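# Move two cartons from the table onto the low platform

## Task

Transfer both cartons from the table onto the low platform so each lies flat, neither is on top of the other, and each keeps the face that was up at the start facing up; in the end no carton may be off the platform, tilted against something, tipped over, piled on the other, or jutting past the platform's edge.

## Robot and tools

Robot: two six-joint arms, left_arm and right_arm. Each carries an identical five-finger right hand, so hand axes and numbers mean the same on both arms. Bases in the scene frame: left_arm at (-0.024, +0.457, +0.014) m, right_arm at (-0.010, -0.656, +0.015) m. A post stands behind the arms. Cameras: cam_high, cam_low, cam_left_wrist, cam_right_wrist, each 672x504.

Scene frame: origin at table-top height midway between the arms, +x outward over the table, +z up, left_arm on the +y side (image left/right does not match these names). All positions, orientations, velocities and targets in results use this frame.

Hand point: a point fixed to each palm, 0.15 m from the wrist flange along the fingers and 0.05 m in front of the palm. Its +z runs along straight fingers, +y points out of the palm, +x runs across the palm away from the thumb. Straight fingertips end 0.06 to 0.07 m past the point and sit 0.06 m behind it along -y. A wrist bracket on the little-finger side can strike objects, and with level fingers the wrist may hang lower than the hand and reach the table first.

The 28-number row (every value within -1 to 1, always all 28 even if one arm is idle): left_arm dx, dy, dz, rx, ry, rz; left hand little, ring, middle, index, thumb_bend, thumb_turn, force_limit, speed; then the same fourteen for right_arm. The six pose numbers are an offset, not a pose: measured from that arm's Hand target at the start of the action or move, along scene axes, scaled so 1.0 equals 0.6 m or 180 degrees; rx, ry, rz form one rotation vector turning about the hand point. All zeros means nothing new for that arm. The six finger numbers are absolute targets: +1 straight/open, -1 curled/closed; thumb_turn -1 puts the thumb opposite the fingers, +1 beside the palm. force_limit maps -1..+1 to roughly 0..10 N at the fingertip (0..15 N for both thumb motors). speed rises from near zero at -1 to full at +0.48 and stays full above that. Hand numbers never mean 'unchanged': to keep a grip, resend the last eight numbers you sent for that hand (before any were sent, use hand_measured plus hand_force_limit and hand_speed). With the thumb turned in, the hand can enclose roughly 0.035 to 0.065 m of thickness; for a soft grip close with speed -0.94 or less.

Tools:
- execute_actions(actions, cameras): actions is a list; each action is up to 15 rows, one per 1/30 s step; a short action repeats its final row to step 15. Every row in an action counts from the pose at that action's start, not from the prior row; the next action counts afresh, so repeating an offset moves further.
- move(target, speed, blend, stop_force, zero, blocking, cameras): target is one 28-number row or a list of up to 15 rows; every row's offsets are from the same starting Hand targets. speed is top path speed in m/s, 0.002 to 3.2, default 0.25 (turn rate twice that in rad/s), one value or one per target. blend in m rounds corners between list targets (0 = stop at each). stop_force in N, 4 to 120, both arms: an arm's path ends once its wrist sensor feels that much push against its motion, then it backs to just before the contact; use it slowly for placing. zero (default true) re-zeroes before the move. blocking=false returns early but cannot be combined with stop_force. Paths are straight, do not avoid obstacles, and end together or after 10 s. The result adds a move: line (done, off_target, moving, held, fault, plus limits such as paced or held).
- wait(seconds 0 to 3600, cameras); stop(cameras) brakes a running move; zoom_image(camera, region [x0, y0, x1, y1] in pixels, at most 504 each way) enlarges the latest image; show_instructions() shows the reference page; zero_wrist_force(arm: left_arm or right_arm); finished_scene(scene 1) ends the scene irreversibly.

Results: per arm end_effector_position (m), end_effector_quat_wxyz, velocities (omitted when joints are still), Hand target (the last commanded pose, which later offsets count from; the hand may settle a little short of it), joint positions and torques, Wrist force and Wrist torque in the hand's own axes plus the peak since the last shown reading, hand_measured, hand_stopped_by (moving, target, force, stalled, fault), hand_load_n (positive when the finger is pushed open; near 0 after a lost grip), hand_force_limit, hand_speed, motor temperatures.

Cautions: orientation commands are clipped to 32 degrees from the current one per step. A net outside force near 150 N or a joint over its torque limit stops the arm for 10 s; so does a shoulder or elbow straying 7.5 degrees from its plan. Arms are stiff: aiming even slightly past firm contact can fault. Motors at 70 °C give a warning and at 85 °C the arm brakes. A clearance check holds arms apart, but fingers are not checked; never let the arms or hands press each other. Do not drop cartons even a few millimetres, release them while moving, knock things off the table or strike fixed objects. Keep the wrist away from its base axis. Loose objects may occasionally be nudged by outside pushes.

Each tool is called by a JSON object that holds its "op" and its "data", one argument or row to a line.

Reference images:

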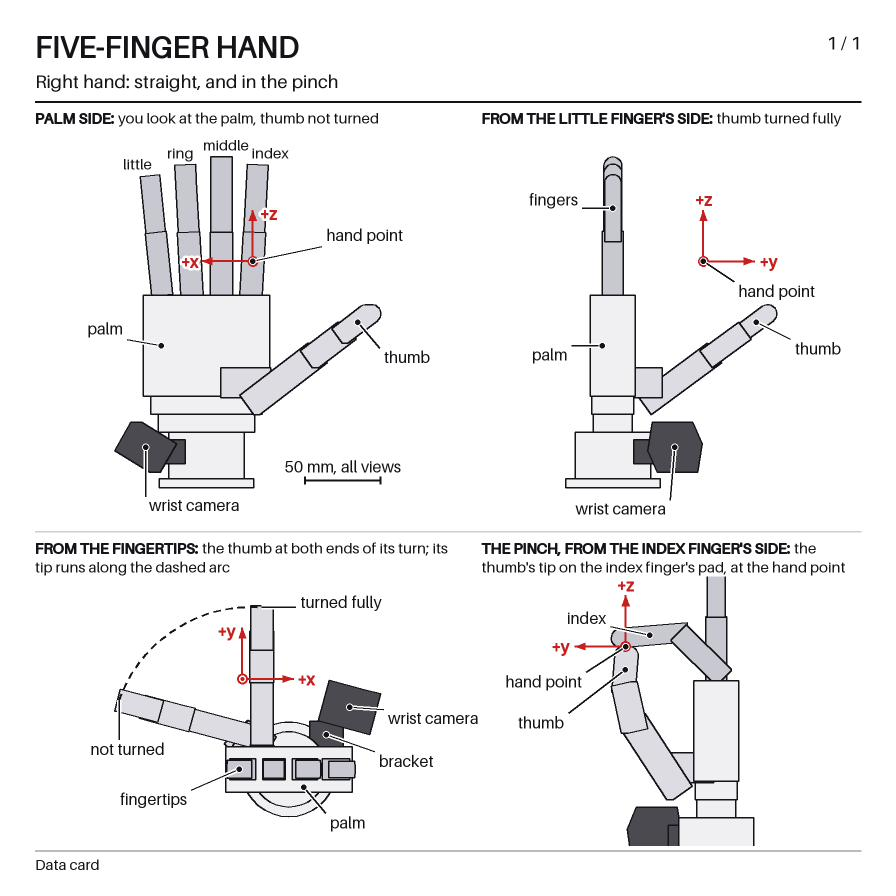

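## Session

{"op": "execute_actions", "data": {
  "actions": []
}}

Scene clock: 0.00 s.
left_arm: end_effector_position=(+0.7356, +0.4912, +0.3105) hand_measured=(+1.000, +1.000, +1.000, +1.000, +1.000, +1.000) hand_load_n=(+0.0, +0.0, +0.0, +0.0, +0.0, +0.0) hand_stopped_by=(target, target, target, target, target, target) hand_force_limit=0.00 hand_speed=-0.80 end_effector_quat_wxyz=(+0.095, +0.504, +0.849, +0.130) | right_arm: end_effector_position=(+0.4359, -0.7074, +0.1311) hand_measured=(+1.000, +1.000, +1.000, +1.000, +1.000, +1.000) hand_load_n=(+0.0, +0.0, +0.0, +0.0, +0.0, +0.0) hand_stopped_by=(target, target, target, target, target, target) hand_force_limit=0.00 hand_speed=-0.80 end_effector_quat_wxyz=(-0.063, +0.489, +0.845, -0.207)
Joint positions: left_arm=[-0.288 -1.28 1.652 0.945 1.367 -0.758] | right_arm=[-0.37 -1.309 2.13 0.967 1.953 -0.809]
Joint velocities: within noise
Joint torques (N m): no reading
Motor temperatures (°C): left_arm=[29 30 27 32 36 38] | right_arm=[29 31 29 32 33 39]
Wrist force (N): no reading
Wrist torque (N m): no reading
Wrist force, peak (N): no reading
Hand target: left_arm +0.7356, +0.4912, +0.3105; +0.095, +0.504, +0.849, +0.130 | right_arm +0.4359, -0.7074, +0.1311; -0.063, +0.489, +0.845, -0.207

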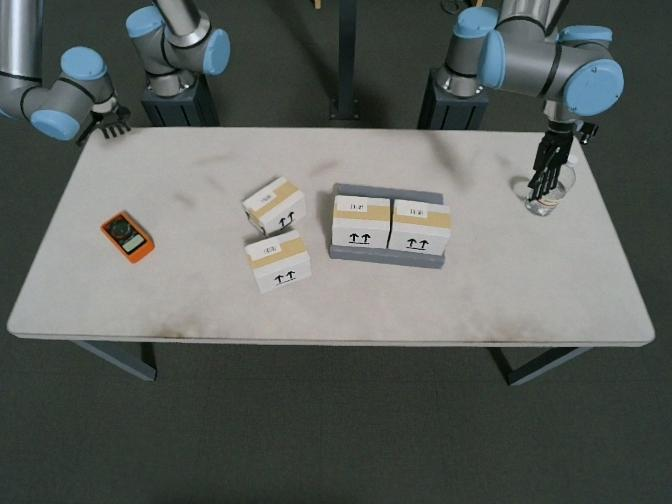

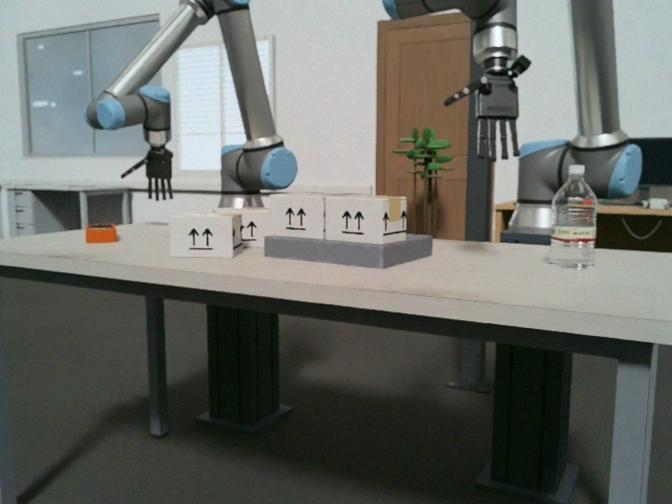

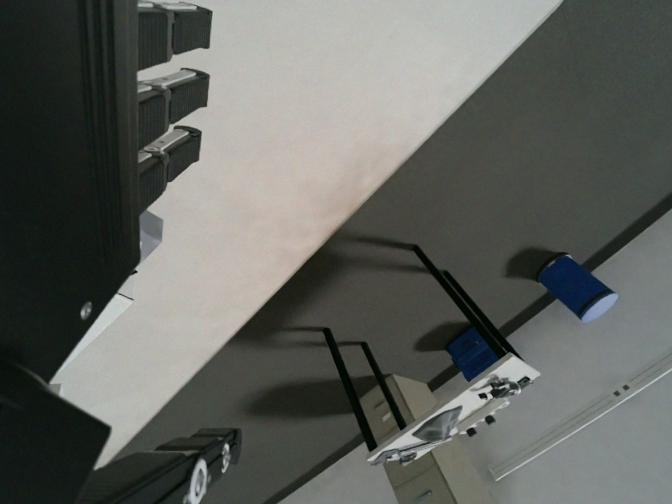

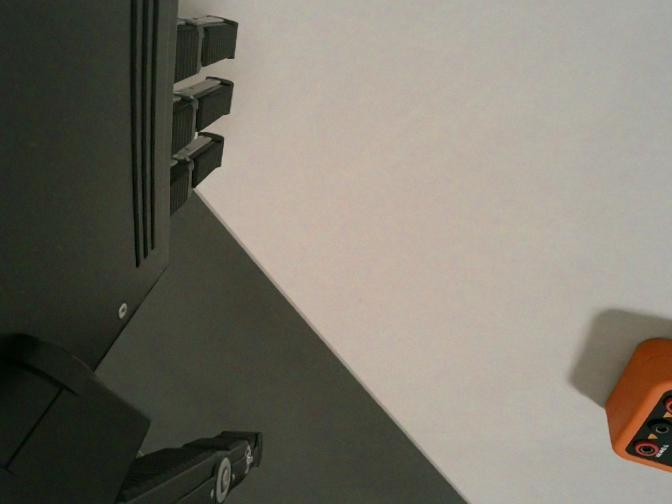

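{"op": "zoom_image", "data": {
  "camera": "cam_high",
  "region": [220, 160, 470, 310]
}}

{"op": "zoom_image", "data": {
  "camera": "cam_low",
  "region": [150, 170, 450, 290]
}}

Scaled by 2.016 from the camera's image (finer frame: 960x720).

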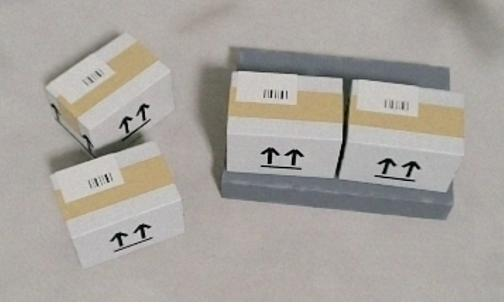

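Scaled by 1.680 from the camera's image (finer frame: 960x720).

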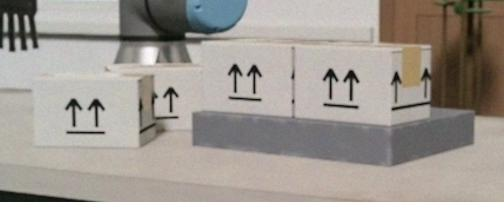

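{"op": "zoom_image", "data": {
  "camera": "cam_high",
  "region": [325, 175, 455, 275]
}}

{"op": "zoom_image", "data": {
  "camera": "cam_high",
  "region": [235, 170, 335, 300]
}}

{"op": "zoom_image", "data": {
  "camera": "cam_low",
  "region": [160, 185, 300, 275]
}}

{"op": "zoom_image", "data": {
  "camera": "cam_low",
  "region": [255, 180, 445, 275]
}}

Scaled by 3.877 from the camera's image (finer frame: 960x720).

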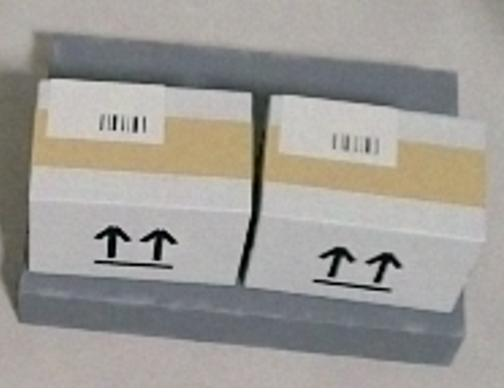

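Scaled by 3.877 from the camera's image (finer frame: 960x720).

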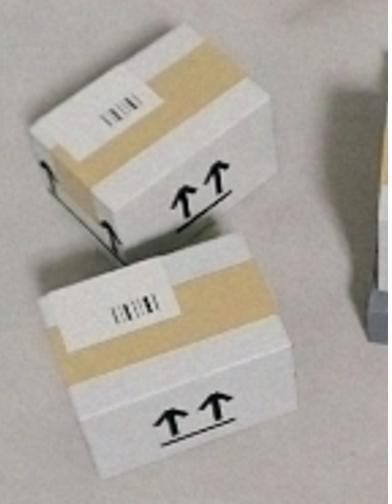

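Scaled by 3.600 from the camera's image (finer frame: 960x720).

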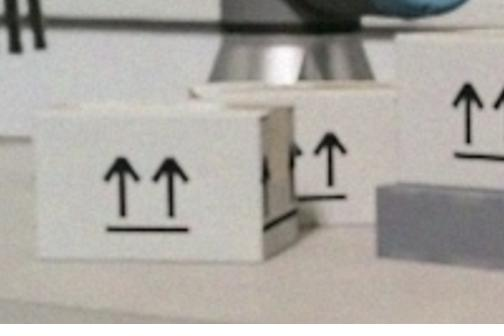

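Scaled by 2.653 from the camera's image (finer frame: 960x720).

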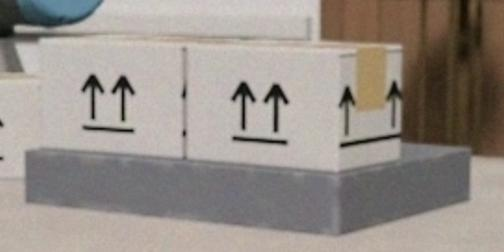

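{"op": "move", "data": {
  "target": [
    [0,0,0.06,0.015,0.03,-0.15,1,1,1,1,1,1,0,-0.8,0,0,0.2815,0.04,-0.005,0.12,1,1,1,1,1,1,0,-0.8],
    [-0.0105,-0.985,0.0,0.0507,0.1049,-0.5388,1,1,1,1,1,1,0,-0.8,0.5235,0.679,0.2815,0.1499,-0.0173,0.4414,1,1,1,1,1,1,0,-0.8]
  ],
  "blend": 0.04,
  "speed": 0.25,
  "cameras": ["all"]
}}

Scene clock: 270.83 s.
left_arm: end_effector_position=(+0.7293, -0.0997, +0.3105) hand_measured=(+1.000, +1.000, +1.000, +1.000, +1.000, +1.000) hand_load_n=(+0.0, +0.0, +0.0, +0.0, +0.0, +0.0) hand_stopped_by=(target, target, target, target, target, target) hand_force_limit=0.00 hand_speed=-0.80 end_effector_quat_wxyz=(+0.000, +0.984, +0.179, +0.000) | right_arm: end_effector_position=(+0.7499, -0.3000, +0.3000) hand_measured=(+1.000, +1.000, +1.000, +1.000, +1.000, +1.000) hand_load_n=(+0.0, +0.0, +0.0, +0.0, +0.0, +0.0) hand_stopped_by=(target, target, target, target, target, target) hand_force_limit=0.00 hand_speed=-0.80 end_effector_quat_wxyz=(+0.000, -0.180, +0.984, +0.000)
Joint positions: left_arm=[-0.768 -0.775 0.855 1.49 1.57 0.445] | right_arm=[0.108 -0.963 1.195 1.339 1.571 -1.784]
Joint torques (N m): left_arm=[-8.57 -90.96 -45.87 6.08 -1.46 2.69] | right_arm=[-3.96 -73.23 -49.6 3.88 3.01 -1.17]
Wrist force (N): left_arm=[0.3 -0.1 -0.8] | right_arm=[0.1 -0.6 0.1]
Wrist torque (N m): left_arm=[0.12 -0.04 0.07] | right_arm=[-0.09 -0.06 -0.25]
Wrist force, peak (N): left_arm=[-0.8 2.4 -0.8] | right_arm=[0.4 0.8 1.9]
Hand target: left_arm +0.7293, -0.0998, +0.3105; +0.000, +0.984, +0.179, +0.000 | right_arm +0.7500, -0.3000, +0.3000; +0.000, -0.180, +0.984, +0.000
Off the commanded pose: left_arm 0.000 m, 0 deg | right_arm 0.000 m, 0 deg.
move: done
cam_left_wrist: T_world_to_cam=[[0.59921, -0.79991, 0.03311, -0.53295], [-0.67738, -0.48451, 0.55354, 0.26439], [-0.42674, -0.35412, -0.83217, 0.64559]] pos_world=[0.77394, -0.0696, 0.40854]
cam_right_wrist: T_world_to_cam=[[-0.58476, 0.81086, -0.02351, 0.6908], [0.67807, 0.5045, 0.53451, -0.52156], [0.44527, 0.29662, -0.84484, 0.12442]] pos_world=[0.70221, -0.33392, 0.40014]

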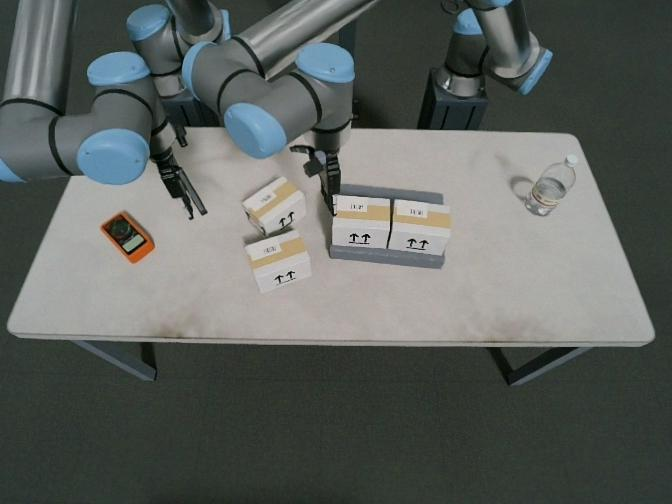

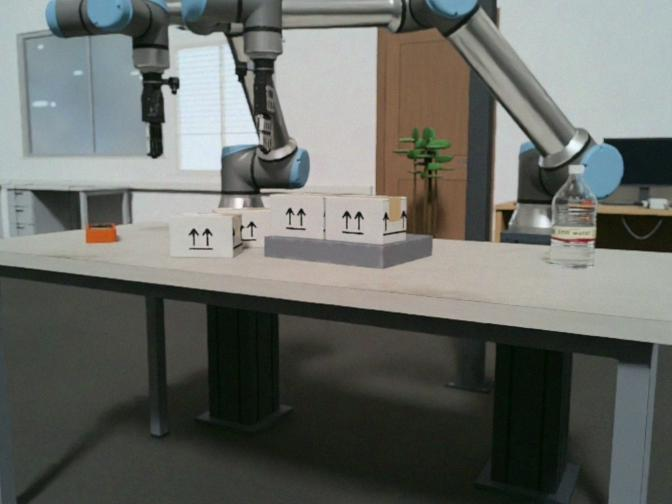

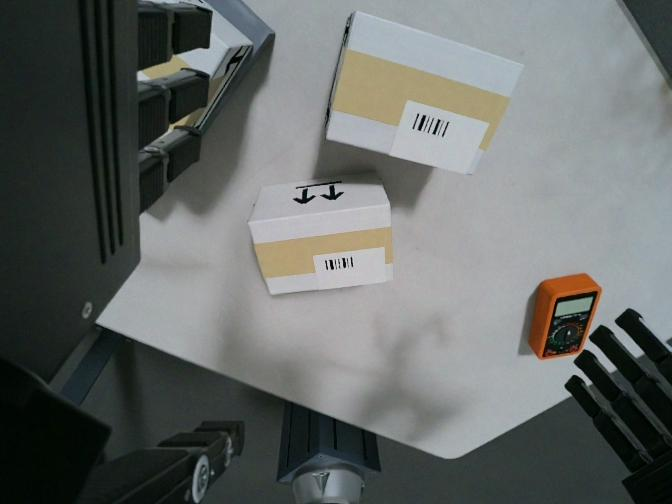

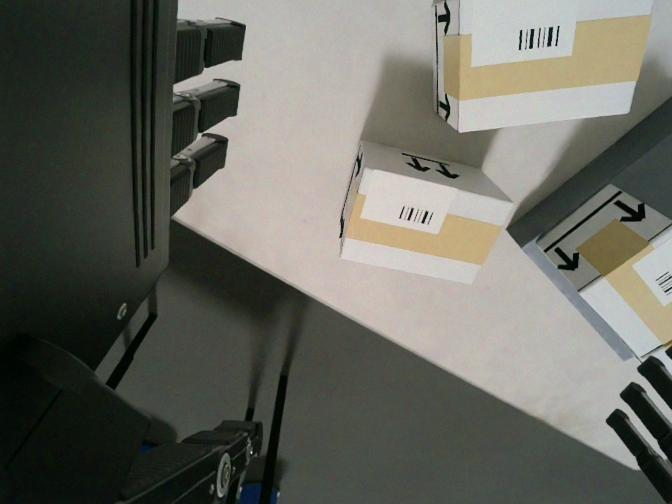

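{"op": "zoom_image", "data": {
  "camera": "cam_left_wrist",
  "region": [240, 0, 560, 240]
}}

{"op": "zoom_image", "data": {
  "camera": "cam_right_wrist",
  "region": [330, 0, 672, 300]
}}

{"op": "zoom_image", "data": {
  "camera": "cam_low",
  "region": [120, 40, 320, 190]
}}

{"op": "zoom_image", "data": {
  "camera": "cam_high",
  "region": [140, 120, 360, 280]
}}

Scaled by 1.575 from the camera's image (finer frame: 960x720).

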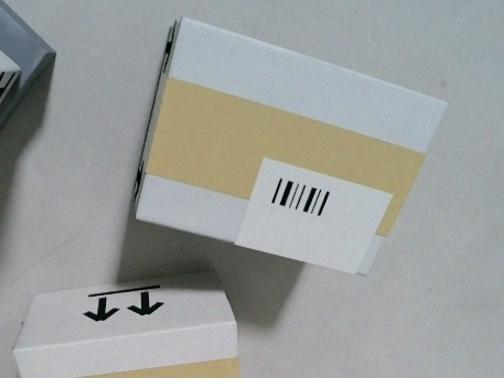

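Scaled by 1.474 from the camera's image (finer frame: 960x720).

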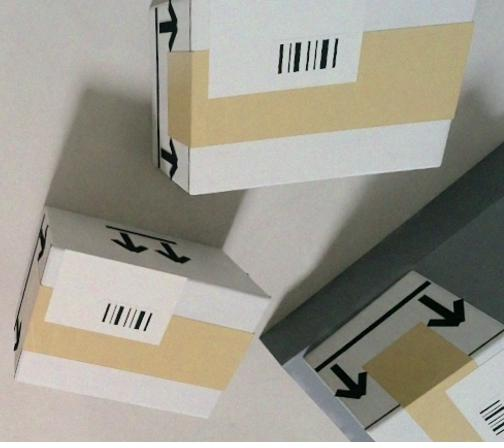

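Scaled by 2.520 from the camera's image (finer frame: 960x720).

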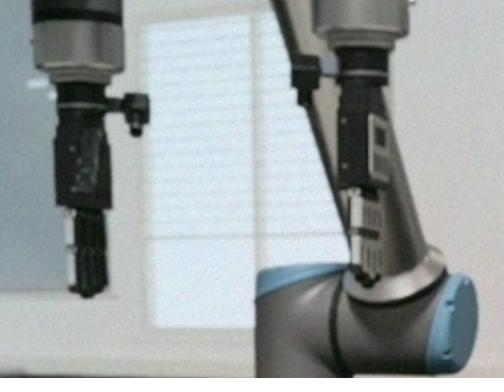

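Scaled by 2.291 from the camera's image (finer frame: 960x720).

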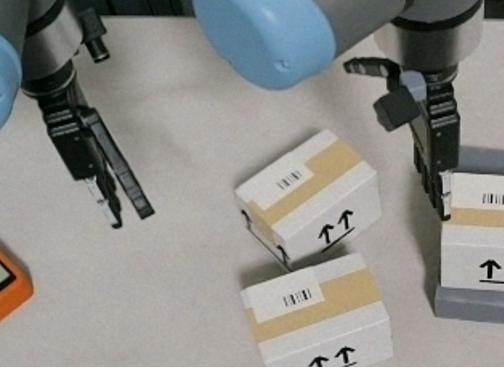

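{"op": "move", "data": {
  "target": [
    [-0.0005,-0.0573,0,0,0,0.0128,1,1,1,1,1,1,0,-0.8,0.1715,0.138,0,0,0,0.0128,1,1,1,1,1,1,0,-0.8],
    [-0.0005,-0.0573,-0.300,0,0,0.0128,1,1,1,1,1,1,0,-0.8,0.1715,0.138,-0.283,0,0,0.0128,1,1,1,1,1,1,0,-0.8],
    [-0.0005,-0.0573,-0.3675,0,0,0.0128,1,1,1,1,1,1,0,-0.8,0.1715,0.138,-0.35,0,0,0.0128,1,1,1,1,1,1,0,-0.8]
  ],
  "blend": [0.0, 0.01, 0],
  "speed": [0.2, 0.15, 0.06],
  "stop_force": 20,
  "cameras": ["all"]
}}

Scene clock: 385.37 s.
left_arm: end_effector_position=(+0.7290, -0.1342, +0.0900) hand_measured=(+1.000, +1.000, +1.000, +1.000, +1.000, +1.000) hand_load_n=(+0.0, +0.0, +0.0, +0.0, +0.0, +0.0) hand_stopped_by=(target, target, target, target, target, target) hand_force_limit=0.00 hand_speed=-0.80 end_effector_quat_wxyz=(+0.000, +0.980, +0.199, +0.000) | right_arm: end_effector_position=(+0.8529, -0.2172, +0.0900) hand_measured=(+1.000, +1.000, +1.000, +1.000, +1.000, +1.000) hand_load_n=(+0.0, +0.0, +0.0, +0.0, +0.0, +0.0) hand_stopped_by=(target, target, target, target, target, target) hand_force_limit=0.00 hand_speed=-0.80 end_effector_quat_wxyz=(+0.000, -0.200, +0.980, +0.000)
Joint positions: left_arm=[-0.798 -0.642 1.008 1.204 1.57 0.375] | right_arm=[0.18 -0.617 0.961 1.227 1.572 -1.752]
Joint torques (N m): left_arm=[9.01 -123.16 -44.72 4.94 1.29 -2.73] | right_arm=[-11.4 -112.87 -48.58 4.3 -3.02 0.97]
Wrist force (N): left_arm=[0.5 -0.2 -0.5] | right_arm=[0.4 -0.6 -0.5]
Wrist torque (N m): left_arm=[0.12 -0.06 -0.03] | right_arm=[-0.04 -0.06 -0.21]
Wrist force, peak (N): left_arm=[0.2 -0.6 -2.2] | right_arm=[1.9 -0.6 -0.1]
Hand target: left_arm +0.7290, -0.1342, +0.0900; +0.000, +0.980, +0.199, +0.000 | right_arm +0.8529, -0.2172, +0.0900; +0.000, -0.200, +0.980, +0.000
Off the commanded pose: left_arm 0.000 m, 0 deg | right_arm 0.000 m, 0 deg.
move: done
cam_left_wrist: T_world_to_cam=[[0.63068, -0.77534, 0.033, -0.57264], [-0.65745, -0.51123, 0.55354, 0.3514], [-0.41232, -0.3708, -0.83217, 0.437]] pos_world=[0.77236, -0.1023, 0.18804]
cam_right_wrist: T_world_to_cam=[[-0.61698, 0.78663, -0.02356, 0.7011], [0.65718, 0.53145, 0.53448, -0.49727], [0.43296, 0.31428, -0.84485, -0.10897]] pos_world=[0.80654, -0.25299, 0.19023]

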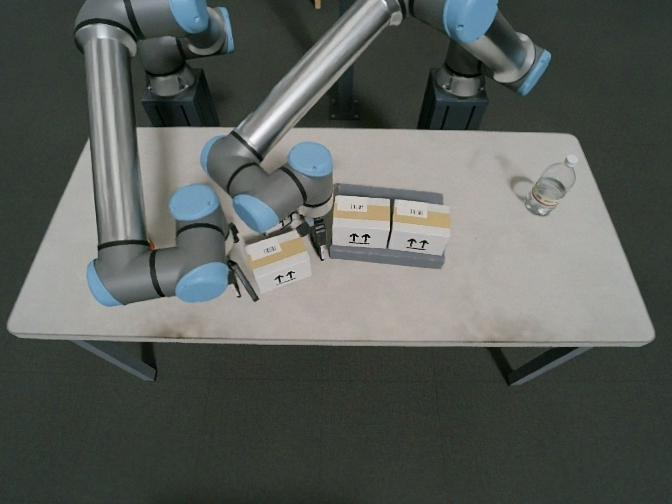

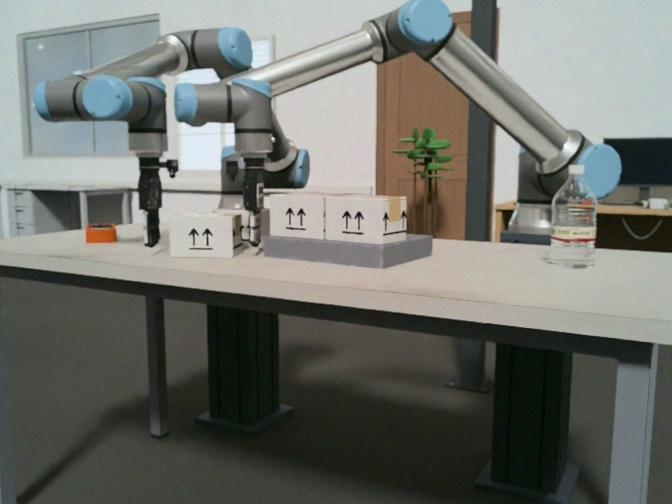

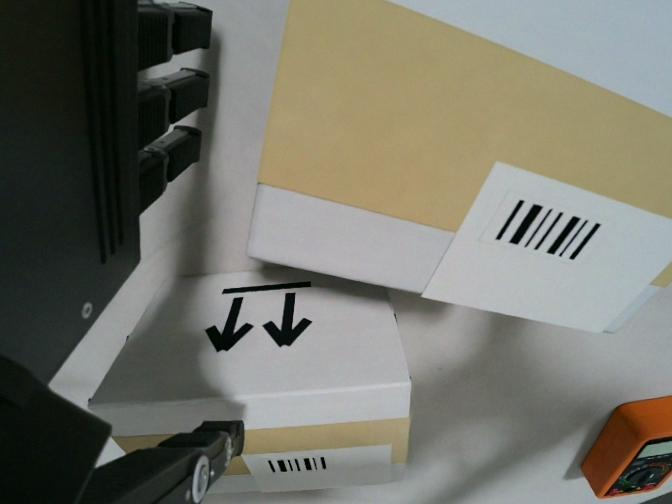

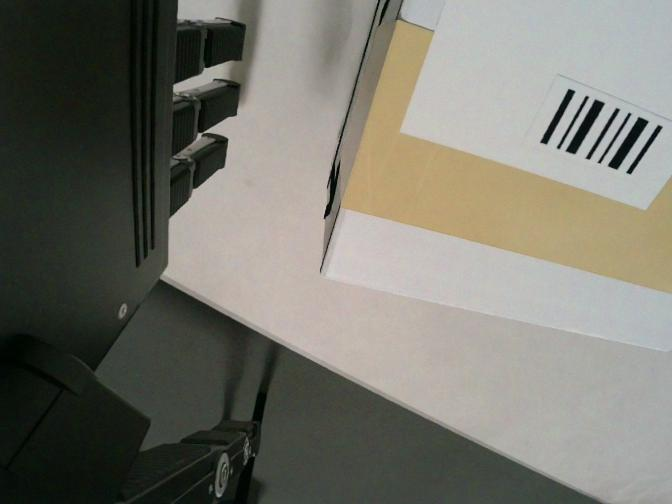

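{"op": "move", "data": {
  "target": [0.0147,-0.0336,0,0,0,0.003,1,1,1,1,1,1,0,-0.8,-0.028,0.0642,0,0,0,0.003,1,1,1,1,1,1,0,-0.8],
  "speed": 0.06,
  "stop_force": 10,
  "cameras": ["cam_low","cam_left_wrist","cam_right_wrist"]
}}

{"op": "zoom_image", "data": {
  "camera": "cam_low",
  "region": [120, 150, 310, 280]
}}

Scene clock: 423.53 s.
left_arm: end_effector_position=(+0.7318, -0.1405, +0.0900) hand_measured=(+1.000, +1.000, +1.000, +1.000, +1.000, +1.000) hand_load_n=(+0.0, +0.0, +0.0, +0.0, +0.0, +0.0) hand_stopped_by=(target, target, target, target, target, target) hand_force_limit=0.00 hand_speed=-0.80 end_effector_quat_wxyz=(+0.000, +0.980, +0.200, +0.000) | right_arm: end_effector_position=(+0.8502, -0.2109, +0.0901) hand_measured=(+1.000, +1.000, +1.000, +1.000, +1.000, +1.000) hand_load_n=(+0.0, +0.0, +0.0, +0.0, +0.0, +0.0) hand_stopped_by=(target, target, target, target, target, target) hand_force_limit=0.00 hand_speed=-0.80 end_effector_quat_wxyz=(+0.000, -0.200, +0.980, +0.000)
Joint positions: left_arm=[-0.801 -0.631 0.988 1.214 1.57 0.37] | right_arm=[0.187 -0.616 0.96 1.227 1.571 -1.746]
Joint torques (N m): left_arm=[10.71 -123.87 -26.96 2.23 1.49 3.36] | right_arm=[19.56 -104.01 -28.08 3.62 1.15 1.18]
Wrist force (N): left_arm=[0.2 -0.5 -0.4] | right_arm=[0.7 -0.4 -0.4]
Wrist torque (N m): left_arm=[0.09 -0.02 0.02] | right_arm=[-0.03 -0.12 0.07]
Wrist force, peak (N): left_arm=[0.3 -0.5 -1.2] | right_arm=[0.5 -2.4 -0.8]
Hand target: left_arm +0.7318, -0.1405, +0.0900; +0.000, +0.980, +0.200, +0.000 (not the last commanded pose) | right_arm +0.8502, -0.2109, +0.0901; +0.000, -0.200, +0.980, +0.000 (not the last commanded pose)
Off the commanded pose: left_arm 0.015 m, 0 deg | right_arm 0.035 m, 0 deg.
move: held (right_arm; a check stopped the path), off_target (left_arm; braked when a check withheld steps of right_arm); limits=held
pose unreachable (right arm): on one or more control steps of this call, first in action 0 (counted from 0), this arm could not follow its commanded pose, so it was not sent that pose on those steps. It may still have moved: this result reports where it is.
cause: moving toward the commanded pose would bring a part of the arm too close to another arm (a part of this arm just beyond joint 5 (wrist 2) and a part of the left arm just beyond its joint 4 (wrist 1), along the way the arms are being sent, or toward where that arm still pushes).
cam_left_wrist: T_world_to_cam=[[0.63294, -0.7735, 0.03301, -0.58071], [-0.65596, -0.51313, 0.55355, 0.34864], [-0.41123, -0.37202, -0.83216, 0.43484]] pos_world=[0.77507, -0.10851, 0.18804]
cam_right_wrist: T_world_to_cam=[[-0.61809, 0.78575, -0.02368, 0.69532], [0.65626, 0.53235, 0.53472, -0.49794], [0.43276, 0.31497, -0.8447, -0.10949]] pos_world=[0.80394, -0.24678, 0.19023]

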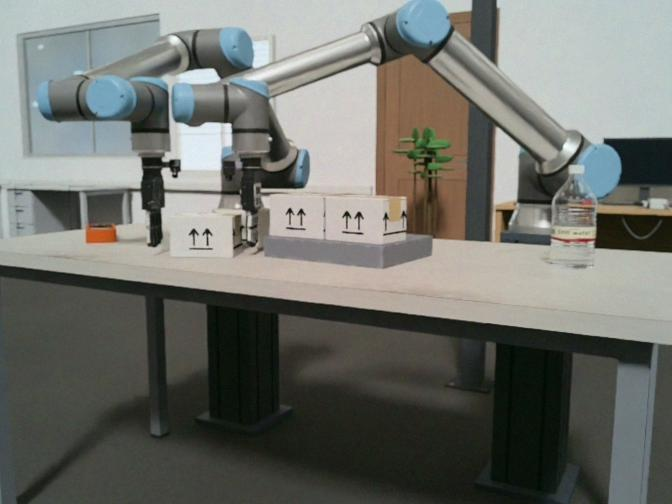

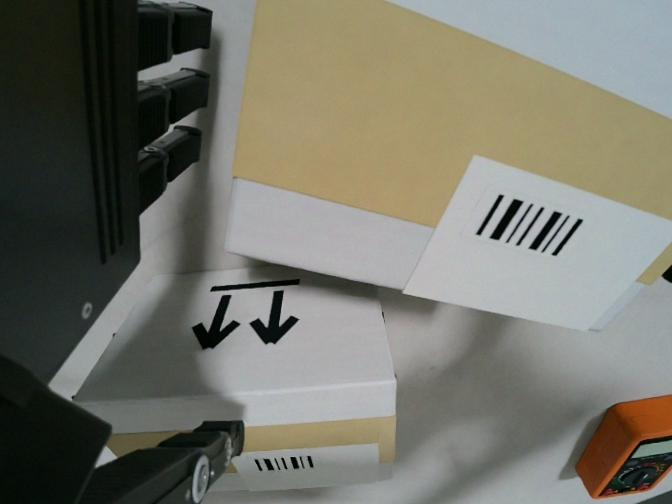

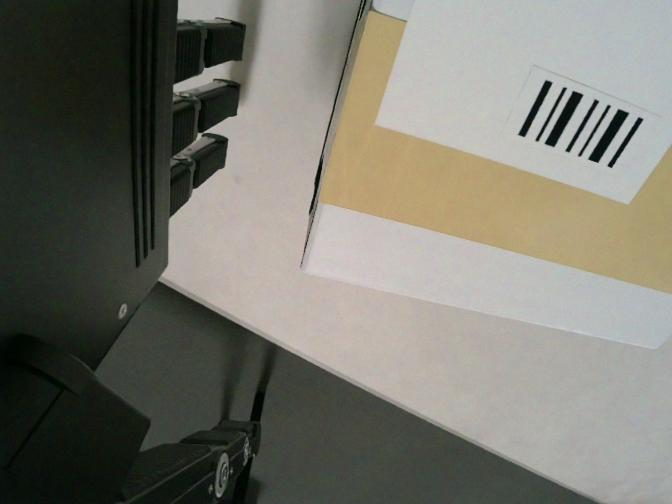

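Scaled by 2.653 from the camera's image (finer frame: 960x720).

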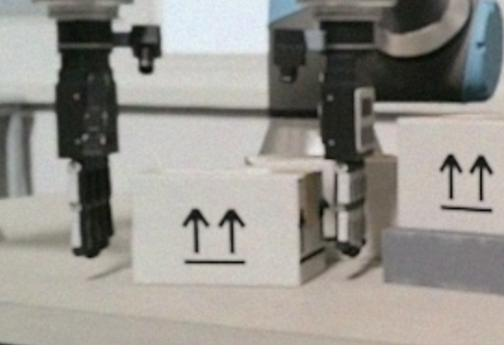

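{"op": "move", "data": {
  "target": [-0.0205,0.0408,0.0566,-0.0611,-0.0267,0.003,1,1,1,1,1,1,0,-0.8,0.0027,-0.0132,0.0566,0.0611,0.0267,0.003,1,1,1,1,1,1,0,-0.8],
  "speed": 0.1,
  "cameras": ["cam_low","cam_high","cam_left_wrist","cam_right_wrist"]
}}

{"op": "zoom_image", "data": {
  "camera": "cam_low",
  "region": [120, 150, 310, 280]
}}

Scene clock: 531.77 s.
left_arm: end_effector_position=(+0.7195, -0.1160, +0.1239) hand_measured=(+1.000, +1.000, +1.000, +1.000, +1.000, +1.000) hand_load_n=(+0.0, +0.0, +0.0, +0.0, +0.0, +0.0) hand_stopped_by=(target, target, target, target, target, target) hand_force_limit=0.00 hand_speed=-0.80 end_effector_quat_wxyz=(+0.102, +0.973, +0.204, +0.022) | right_arm: end_effector_position=(+0.8519, -0.2190, +0.1241) hand_measured=(+1.000, +1.000, +1.000, +1.000, +1.000, +1.000) hand_load_n=(+0.0, +0.0, +0.0, +0.0, +0.0, +0.0) hand_stopped_by=(target, target, target, target, target, target) hand_force_limit=0.00 hand_speed=-0.80 end_effector_quat_wxyz=(-0.022, -0.204, +0.973, +0.102)
Joint positions: left_arm=[-0.769 -0.783 1.201 0.959 1.649 0.385] | right_arm=[0.121 -0.621 0.952 1.293 1.369 -1.827]
Joint torques (N m): left_arm=[-10.06 -104.85 -34.2 2.19 -0.89 -2.38] | right_arm=[14.64 -91.06 -36.92 2.64 0.21 1.36]
Wrist force (N): left_arm=[0.0 0.1 -1.0] | right_arm=[0.1 -0.2 -0.5]
Wrist torque (N m): left_arm=[0.08 -0.01 -0.10] | right_arm=[-0.03 -0.03 0.00]
Wrist force, peak (N): left_arm=[0.8 -0.3 -1.2] | right_arm=[0.1 -1.1 -0.8]
Hand target: left_arm +0.7195, -0.1160, +0.1239; +0.102, +0.973, +0.204, +0.022 | right_arm +0.8518, -0.2189, +0.1241; -0.022, -0.204, +0.973, +0.102
Off the commanded pose: left_arm 0.000 m, 0 deg | right_arm 0.000 m, 0 deg.
move: done
cam_left_wrist: T_world_to_cam=[[0.62899, -0.74199, 0.23202, -0.57322], [-0.69948, -0.4099, 0.58541, 0.37381], [-0.33926, -0.53051, -0.77683, 0.39014]] pos_world=[0.75438, -0.06512, 0.21724]
cam_right_wrist: T_world_to_cam=[[-0.61886, 0.76514, 0.17768, 0.67462], [0.69821, 0.43221, 0.5707, -0.57508], [0.35987, 0.47724, -0.80171, 0.01336]] pos_world=[0.81421, -0.27401, 0.21904]

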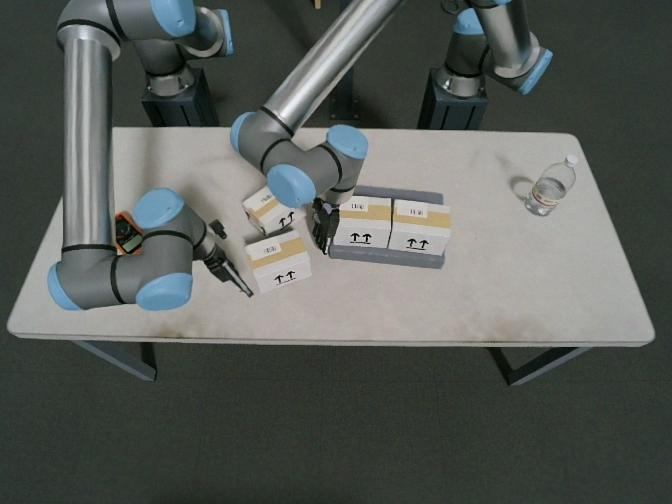

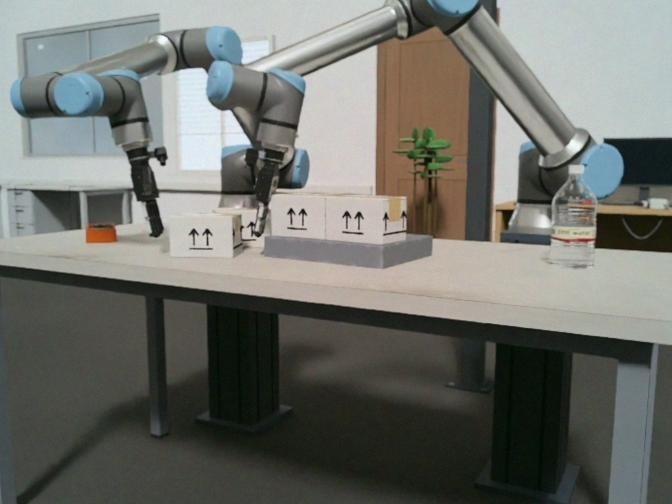

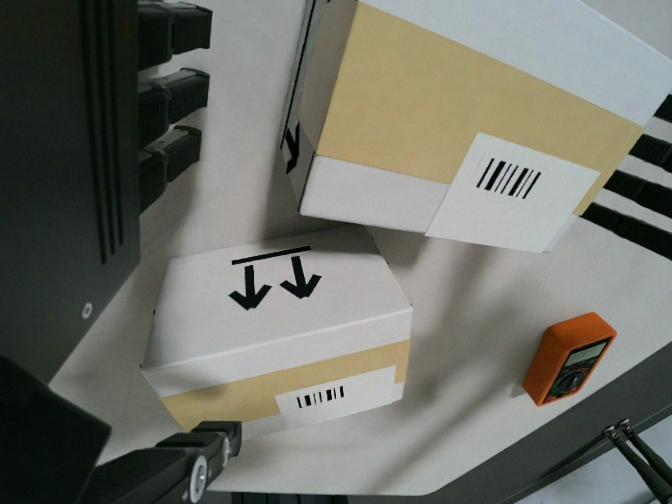

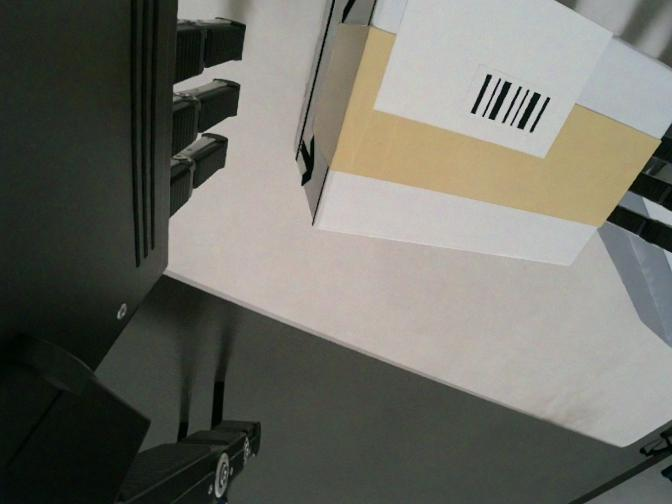

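Scaled by 2.653 from the camera's image (finer frame: 960x720).

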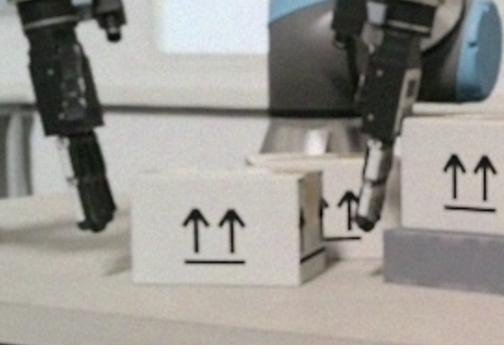

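{"op": "move", "data": {
  "target": [0.02,-0.0459,0,0,0,0,1,1,1,1,1,1,0,-0.8,-0.02,0.0459,0,0,0,0,1,1,1,1,1,1,0,-0.8],
  "speed": 0.06,
  "stop_force": 10,
  "cameras": ["cam_low","cam_left_wrist","cam_right_wrist"]
}}

{"op": "zoom_image", "data": {
  "camera": "cam_low",
  "region": [120, 150, 310, 280]
}}

Scene clock: 541.30 s.
left_arm: end_effector_position=(+0.7315, -0.1436, +0.1239) hand_measured=(+1.000, +1.000, +1.000, +1.000, +1.000, +1.000) hand_load_n=(+0.0, +0.0, +0.0, +0.0, +0.0, +0.0) hand_stopped_by=(target, target, target, target, target, target) hand_force_limit=0.00 hand_speed=-0.80 end_effector_quat_wxyz=(+0.102, +0.973, +0.204, +0.022) | right_arm: end_effector_position=(+0.8398, -0.1913, +0.1241) hand_measured=(+1.000, +1.000, +1.000, +1.000, +1.000, +1.000) hand_load_n=(+0.0, +0.0, +0.0, +0.0, +0.0, +0.0) hand_stopped_by=(target, target, target, target, target, target) hand_force_limit=0.00 hand_speed=-0.80 end_effector_quat_wxyz=(-0.022, -0.204, +0.973, +0.102)
Joint positions: left_arm=[-0.782 -0.742 1.124 0.993 1.646 0.371] | right_arm=[0.153 -0.624 0.956 1.285 1.367 -1.795]
Joint torques (N m): left_arm=[8.82 -117.52 -36.89 1.89 1.61 3.09] | right_arm=[-13.81 -96.41 -47.63 5.69 1.53 -1.91]
Wrist force (N): left_arm=[0.1 -0.3 -0.6] | right_arm=[0.1 -0.2 0.2]
Wrist torque (N m): left_arm=[0.02 -0.01 0.02] | right_arm=[-0.07 -0.05 -0.11]
Wrist force, peak (N): left_arm=[0.1 -0.8 -1.4] | right_arm=[0.3 -1.0 -0.6]
Hand target: left_arm +0.7315, -0.1436, +0.1239; +0.102, +0.973, +0.204, +0.022 | right_arm +0.8398, -0.1913, +0.1241; -0.022, -0.204, +0.973, +0.102
Off the commanded pose: left_arm 0.000 m, 0 deg | right_arm 0.000 m, 0 deg.
move: done
cam_left_wrist: T_world_to_cam=[[0.62901, -0.74195, 0.23208, -0.60121], [-0.69947, -0.40987, 0.58544, 0.3708], [-0.33924, -0.53058, -0.77678, 0.37951]] pos_world=[0.76628, -0.09272, 0.21724]
cam_right_wrist: T_world_to_cam=[[-0.61893, 0.76505, 0.17784, 0.64602], [0.69825, 0.43225, 0.57062, -0.57855], [0.35968, 0.47735, -0.80173, 0.00473]] pos_world=[0.80211, -0.24641, 0.21904]

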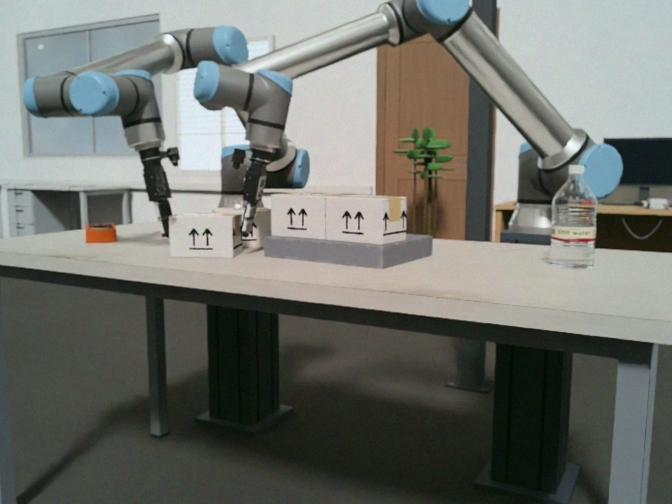

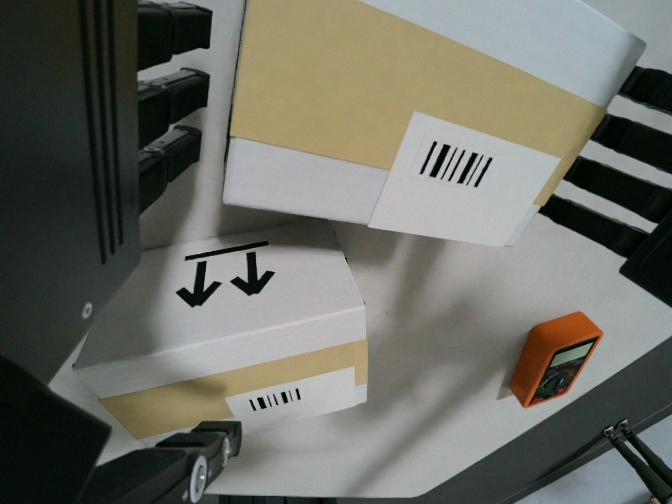

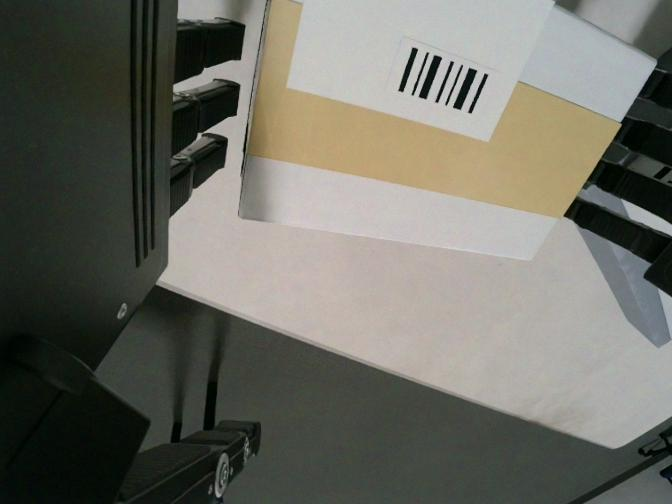

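Scaled by 2.653 from the camera's image (finer frame: 960x720).

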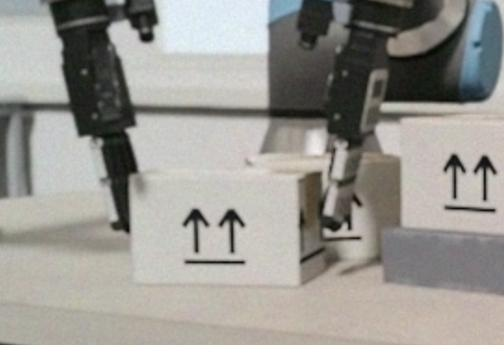

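{"op": "move", "data": {
  "target": [0.0167,-0.0382,0,0,0,0,1,1,1,1,1,1,0,-0.8,-0.0167,0.0382,0,0,0,0,1,1,1,1,1,1,0,-0.8],
  "speed": 0.01,
  "stop_force": 15,
  "cameras": ["cam_low","cam_left_wrist","cam_right_wrist"]
}}

{"op": "zoom_image", "data": {
  "camera": "cam_low",
  "region": [120, 150, 310, 280]
}}

Scene clock: 550.30 s.
left_arm: end_effector_position=(+0.7360, -0.1540, +0.1239) hand_measured=(+1.000, +1.000, +1.000, +1.000, +1.000, +1.000) hand_load_n=(+0.0, +0.0, +1.0, +0.0, +0.0, +0.0) hand_stopped_by=(target, target, target, target, target, target) hand_force_limit=0.00 hand_speed=-0.80 end_effector_quat_wxyz=(+0.102, +0.973, +0.204, +0.022) | right_arm: end_effector_position=(+0.8354, -0.1811, +0.1241) hand_measured=(+1.000, +1.000, +1.000, +1.000, +1.000, +1.000) hand_load_n=(+0.0, +0.5, +1.0, +0.0, -0.5, +0.0) hand_stopped_by=(target, target, target, target, target, target) hand_force_limit=0.00 hand_speed=-0.80 end_effector_quat_wxyz=(-0.022, -0.204, +0.973, +0.102)
Joint positions: left_arm=[-0.787 -0.725 1.093 1.008 1.645 0.367] | right_arm=[0.165 -0.625 0.957 1.283 1.367 -1.783]
Joint torques (N m): left_arm=[6.61 -115.48 -32.41 -3.32 2.53 2.71] | right_arm=[-1.81 -95.72 -28.34 7.43 -5.28 -1.89]
Wrist force (N): left_arm=[-3.8 -14.7 -9.8] | right_arm=[-2.3 -14.8 -4.5]
Wrist torque (N m): left_arm=[1.46 -0.02 -0.48] | right_arm=[1.04 -0.11 -0.62]
Wrist force, peak (N): left_arm=[-4.2 -20.5 -12.5] | right_arm=[-2.7 -19.3 -6.9]
Hand target: left_arm +0.7360, -0.1540, +0.1239; +0.102, +0.973, +0.204, +0.022 (not the last commanded pose) | right_arm +0.8354, -0.1811, +0.1241; -0.022, -0.204, +0.973, +0.102 (not the last commanded pose)
Off the commanded pose: left_arm 0.014 m, 0 deg | right_arm 0.014 m, 0 deg.
move: contact (left_arm, right_arm)
cam_left_wrist: T_world_to_cam=[[0.62899, -0.74203, 0.23187, -0.61177], [-0.69943, -0.40994, 0.58545, 0.36972], [-0.33937, -0.53042, -0.77684, 0.37567]] pos_world=[0.77088, -0.10312, 0.21724]
cam_right_wrist: T_world_to_cam=[[-0.61891, 0.76511, 0.17763, 0.63545], [0.69817, 0.43226, 0.57071, -0.57989], [0.35987, 0.47724, -0.80171, 0.00121]] pos_world=[0.79771, -0.23611, 0.21904]

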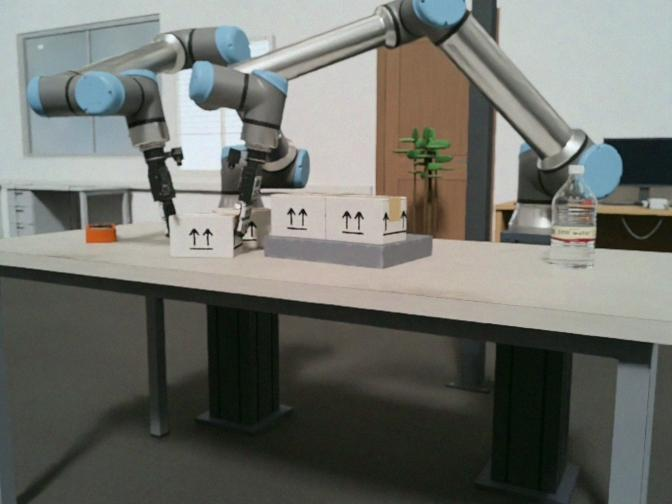

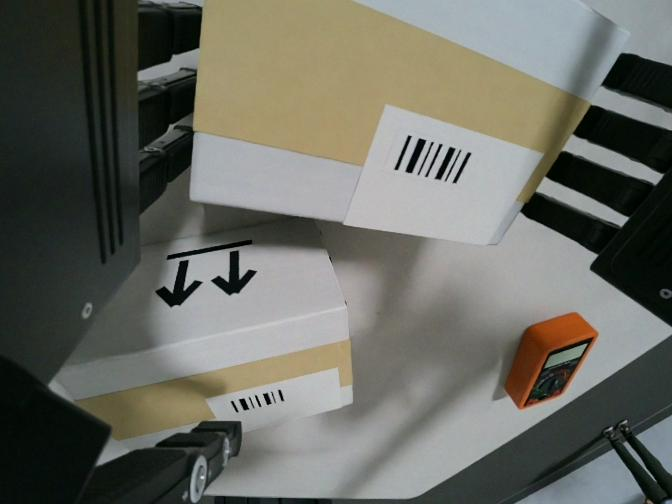

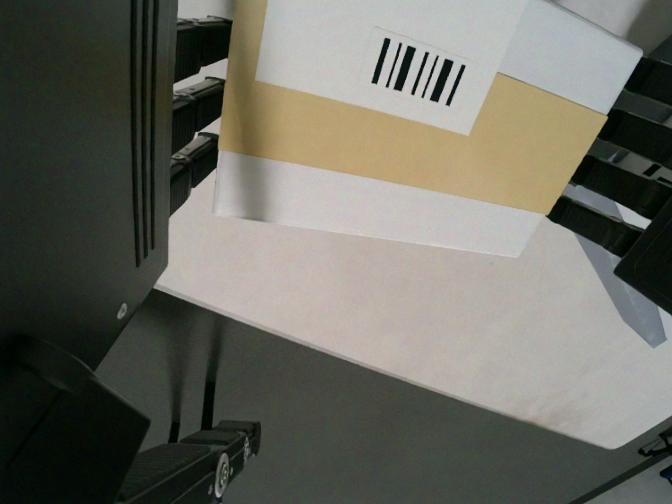

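Scaled by 2.653 from the camera's image (finer frame: 960x720).

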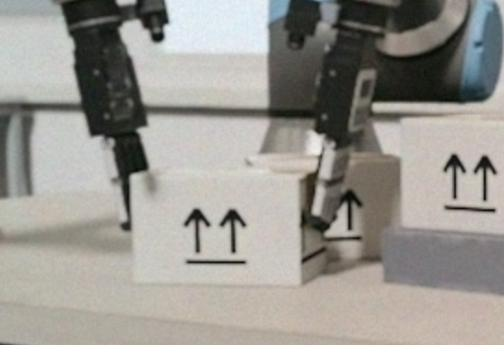

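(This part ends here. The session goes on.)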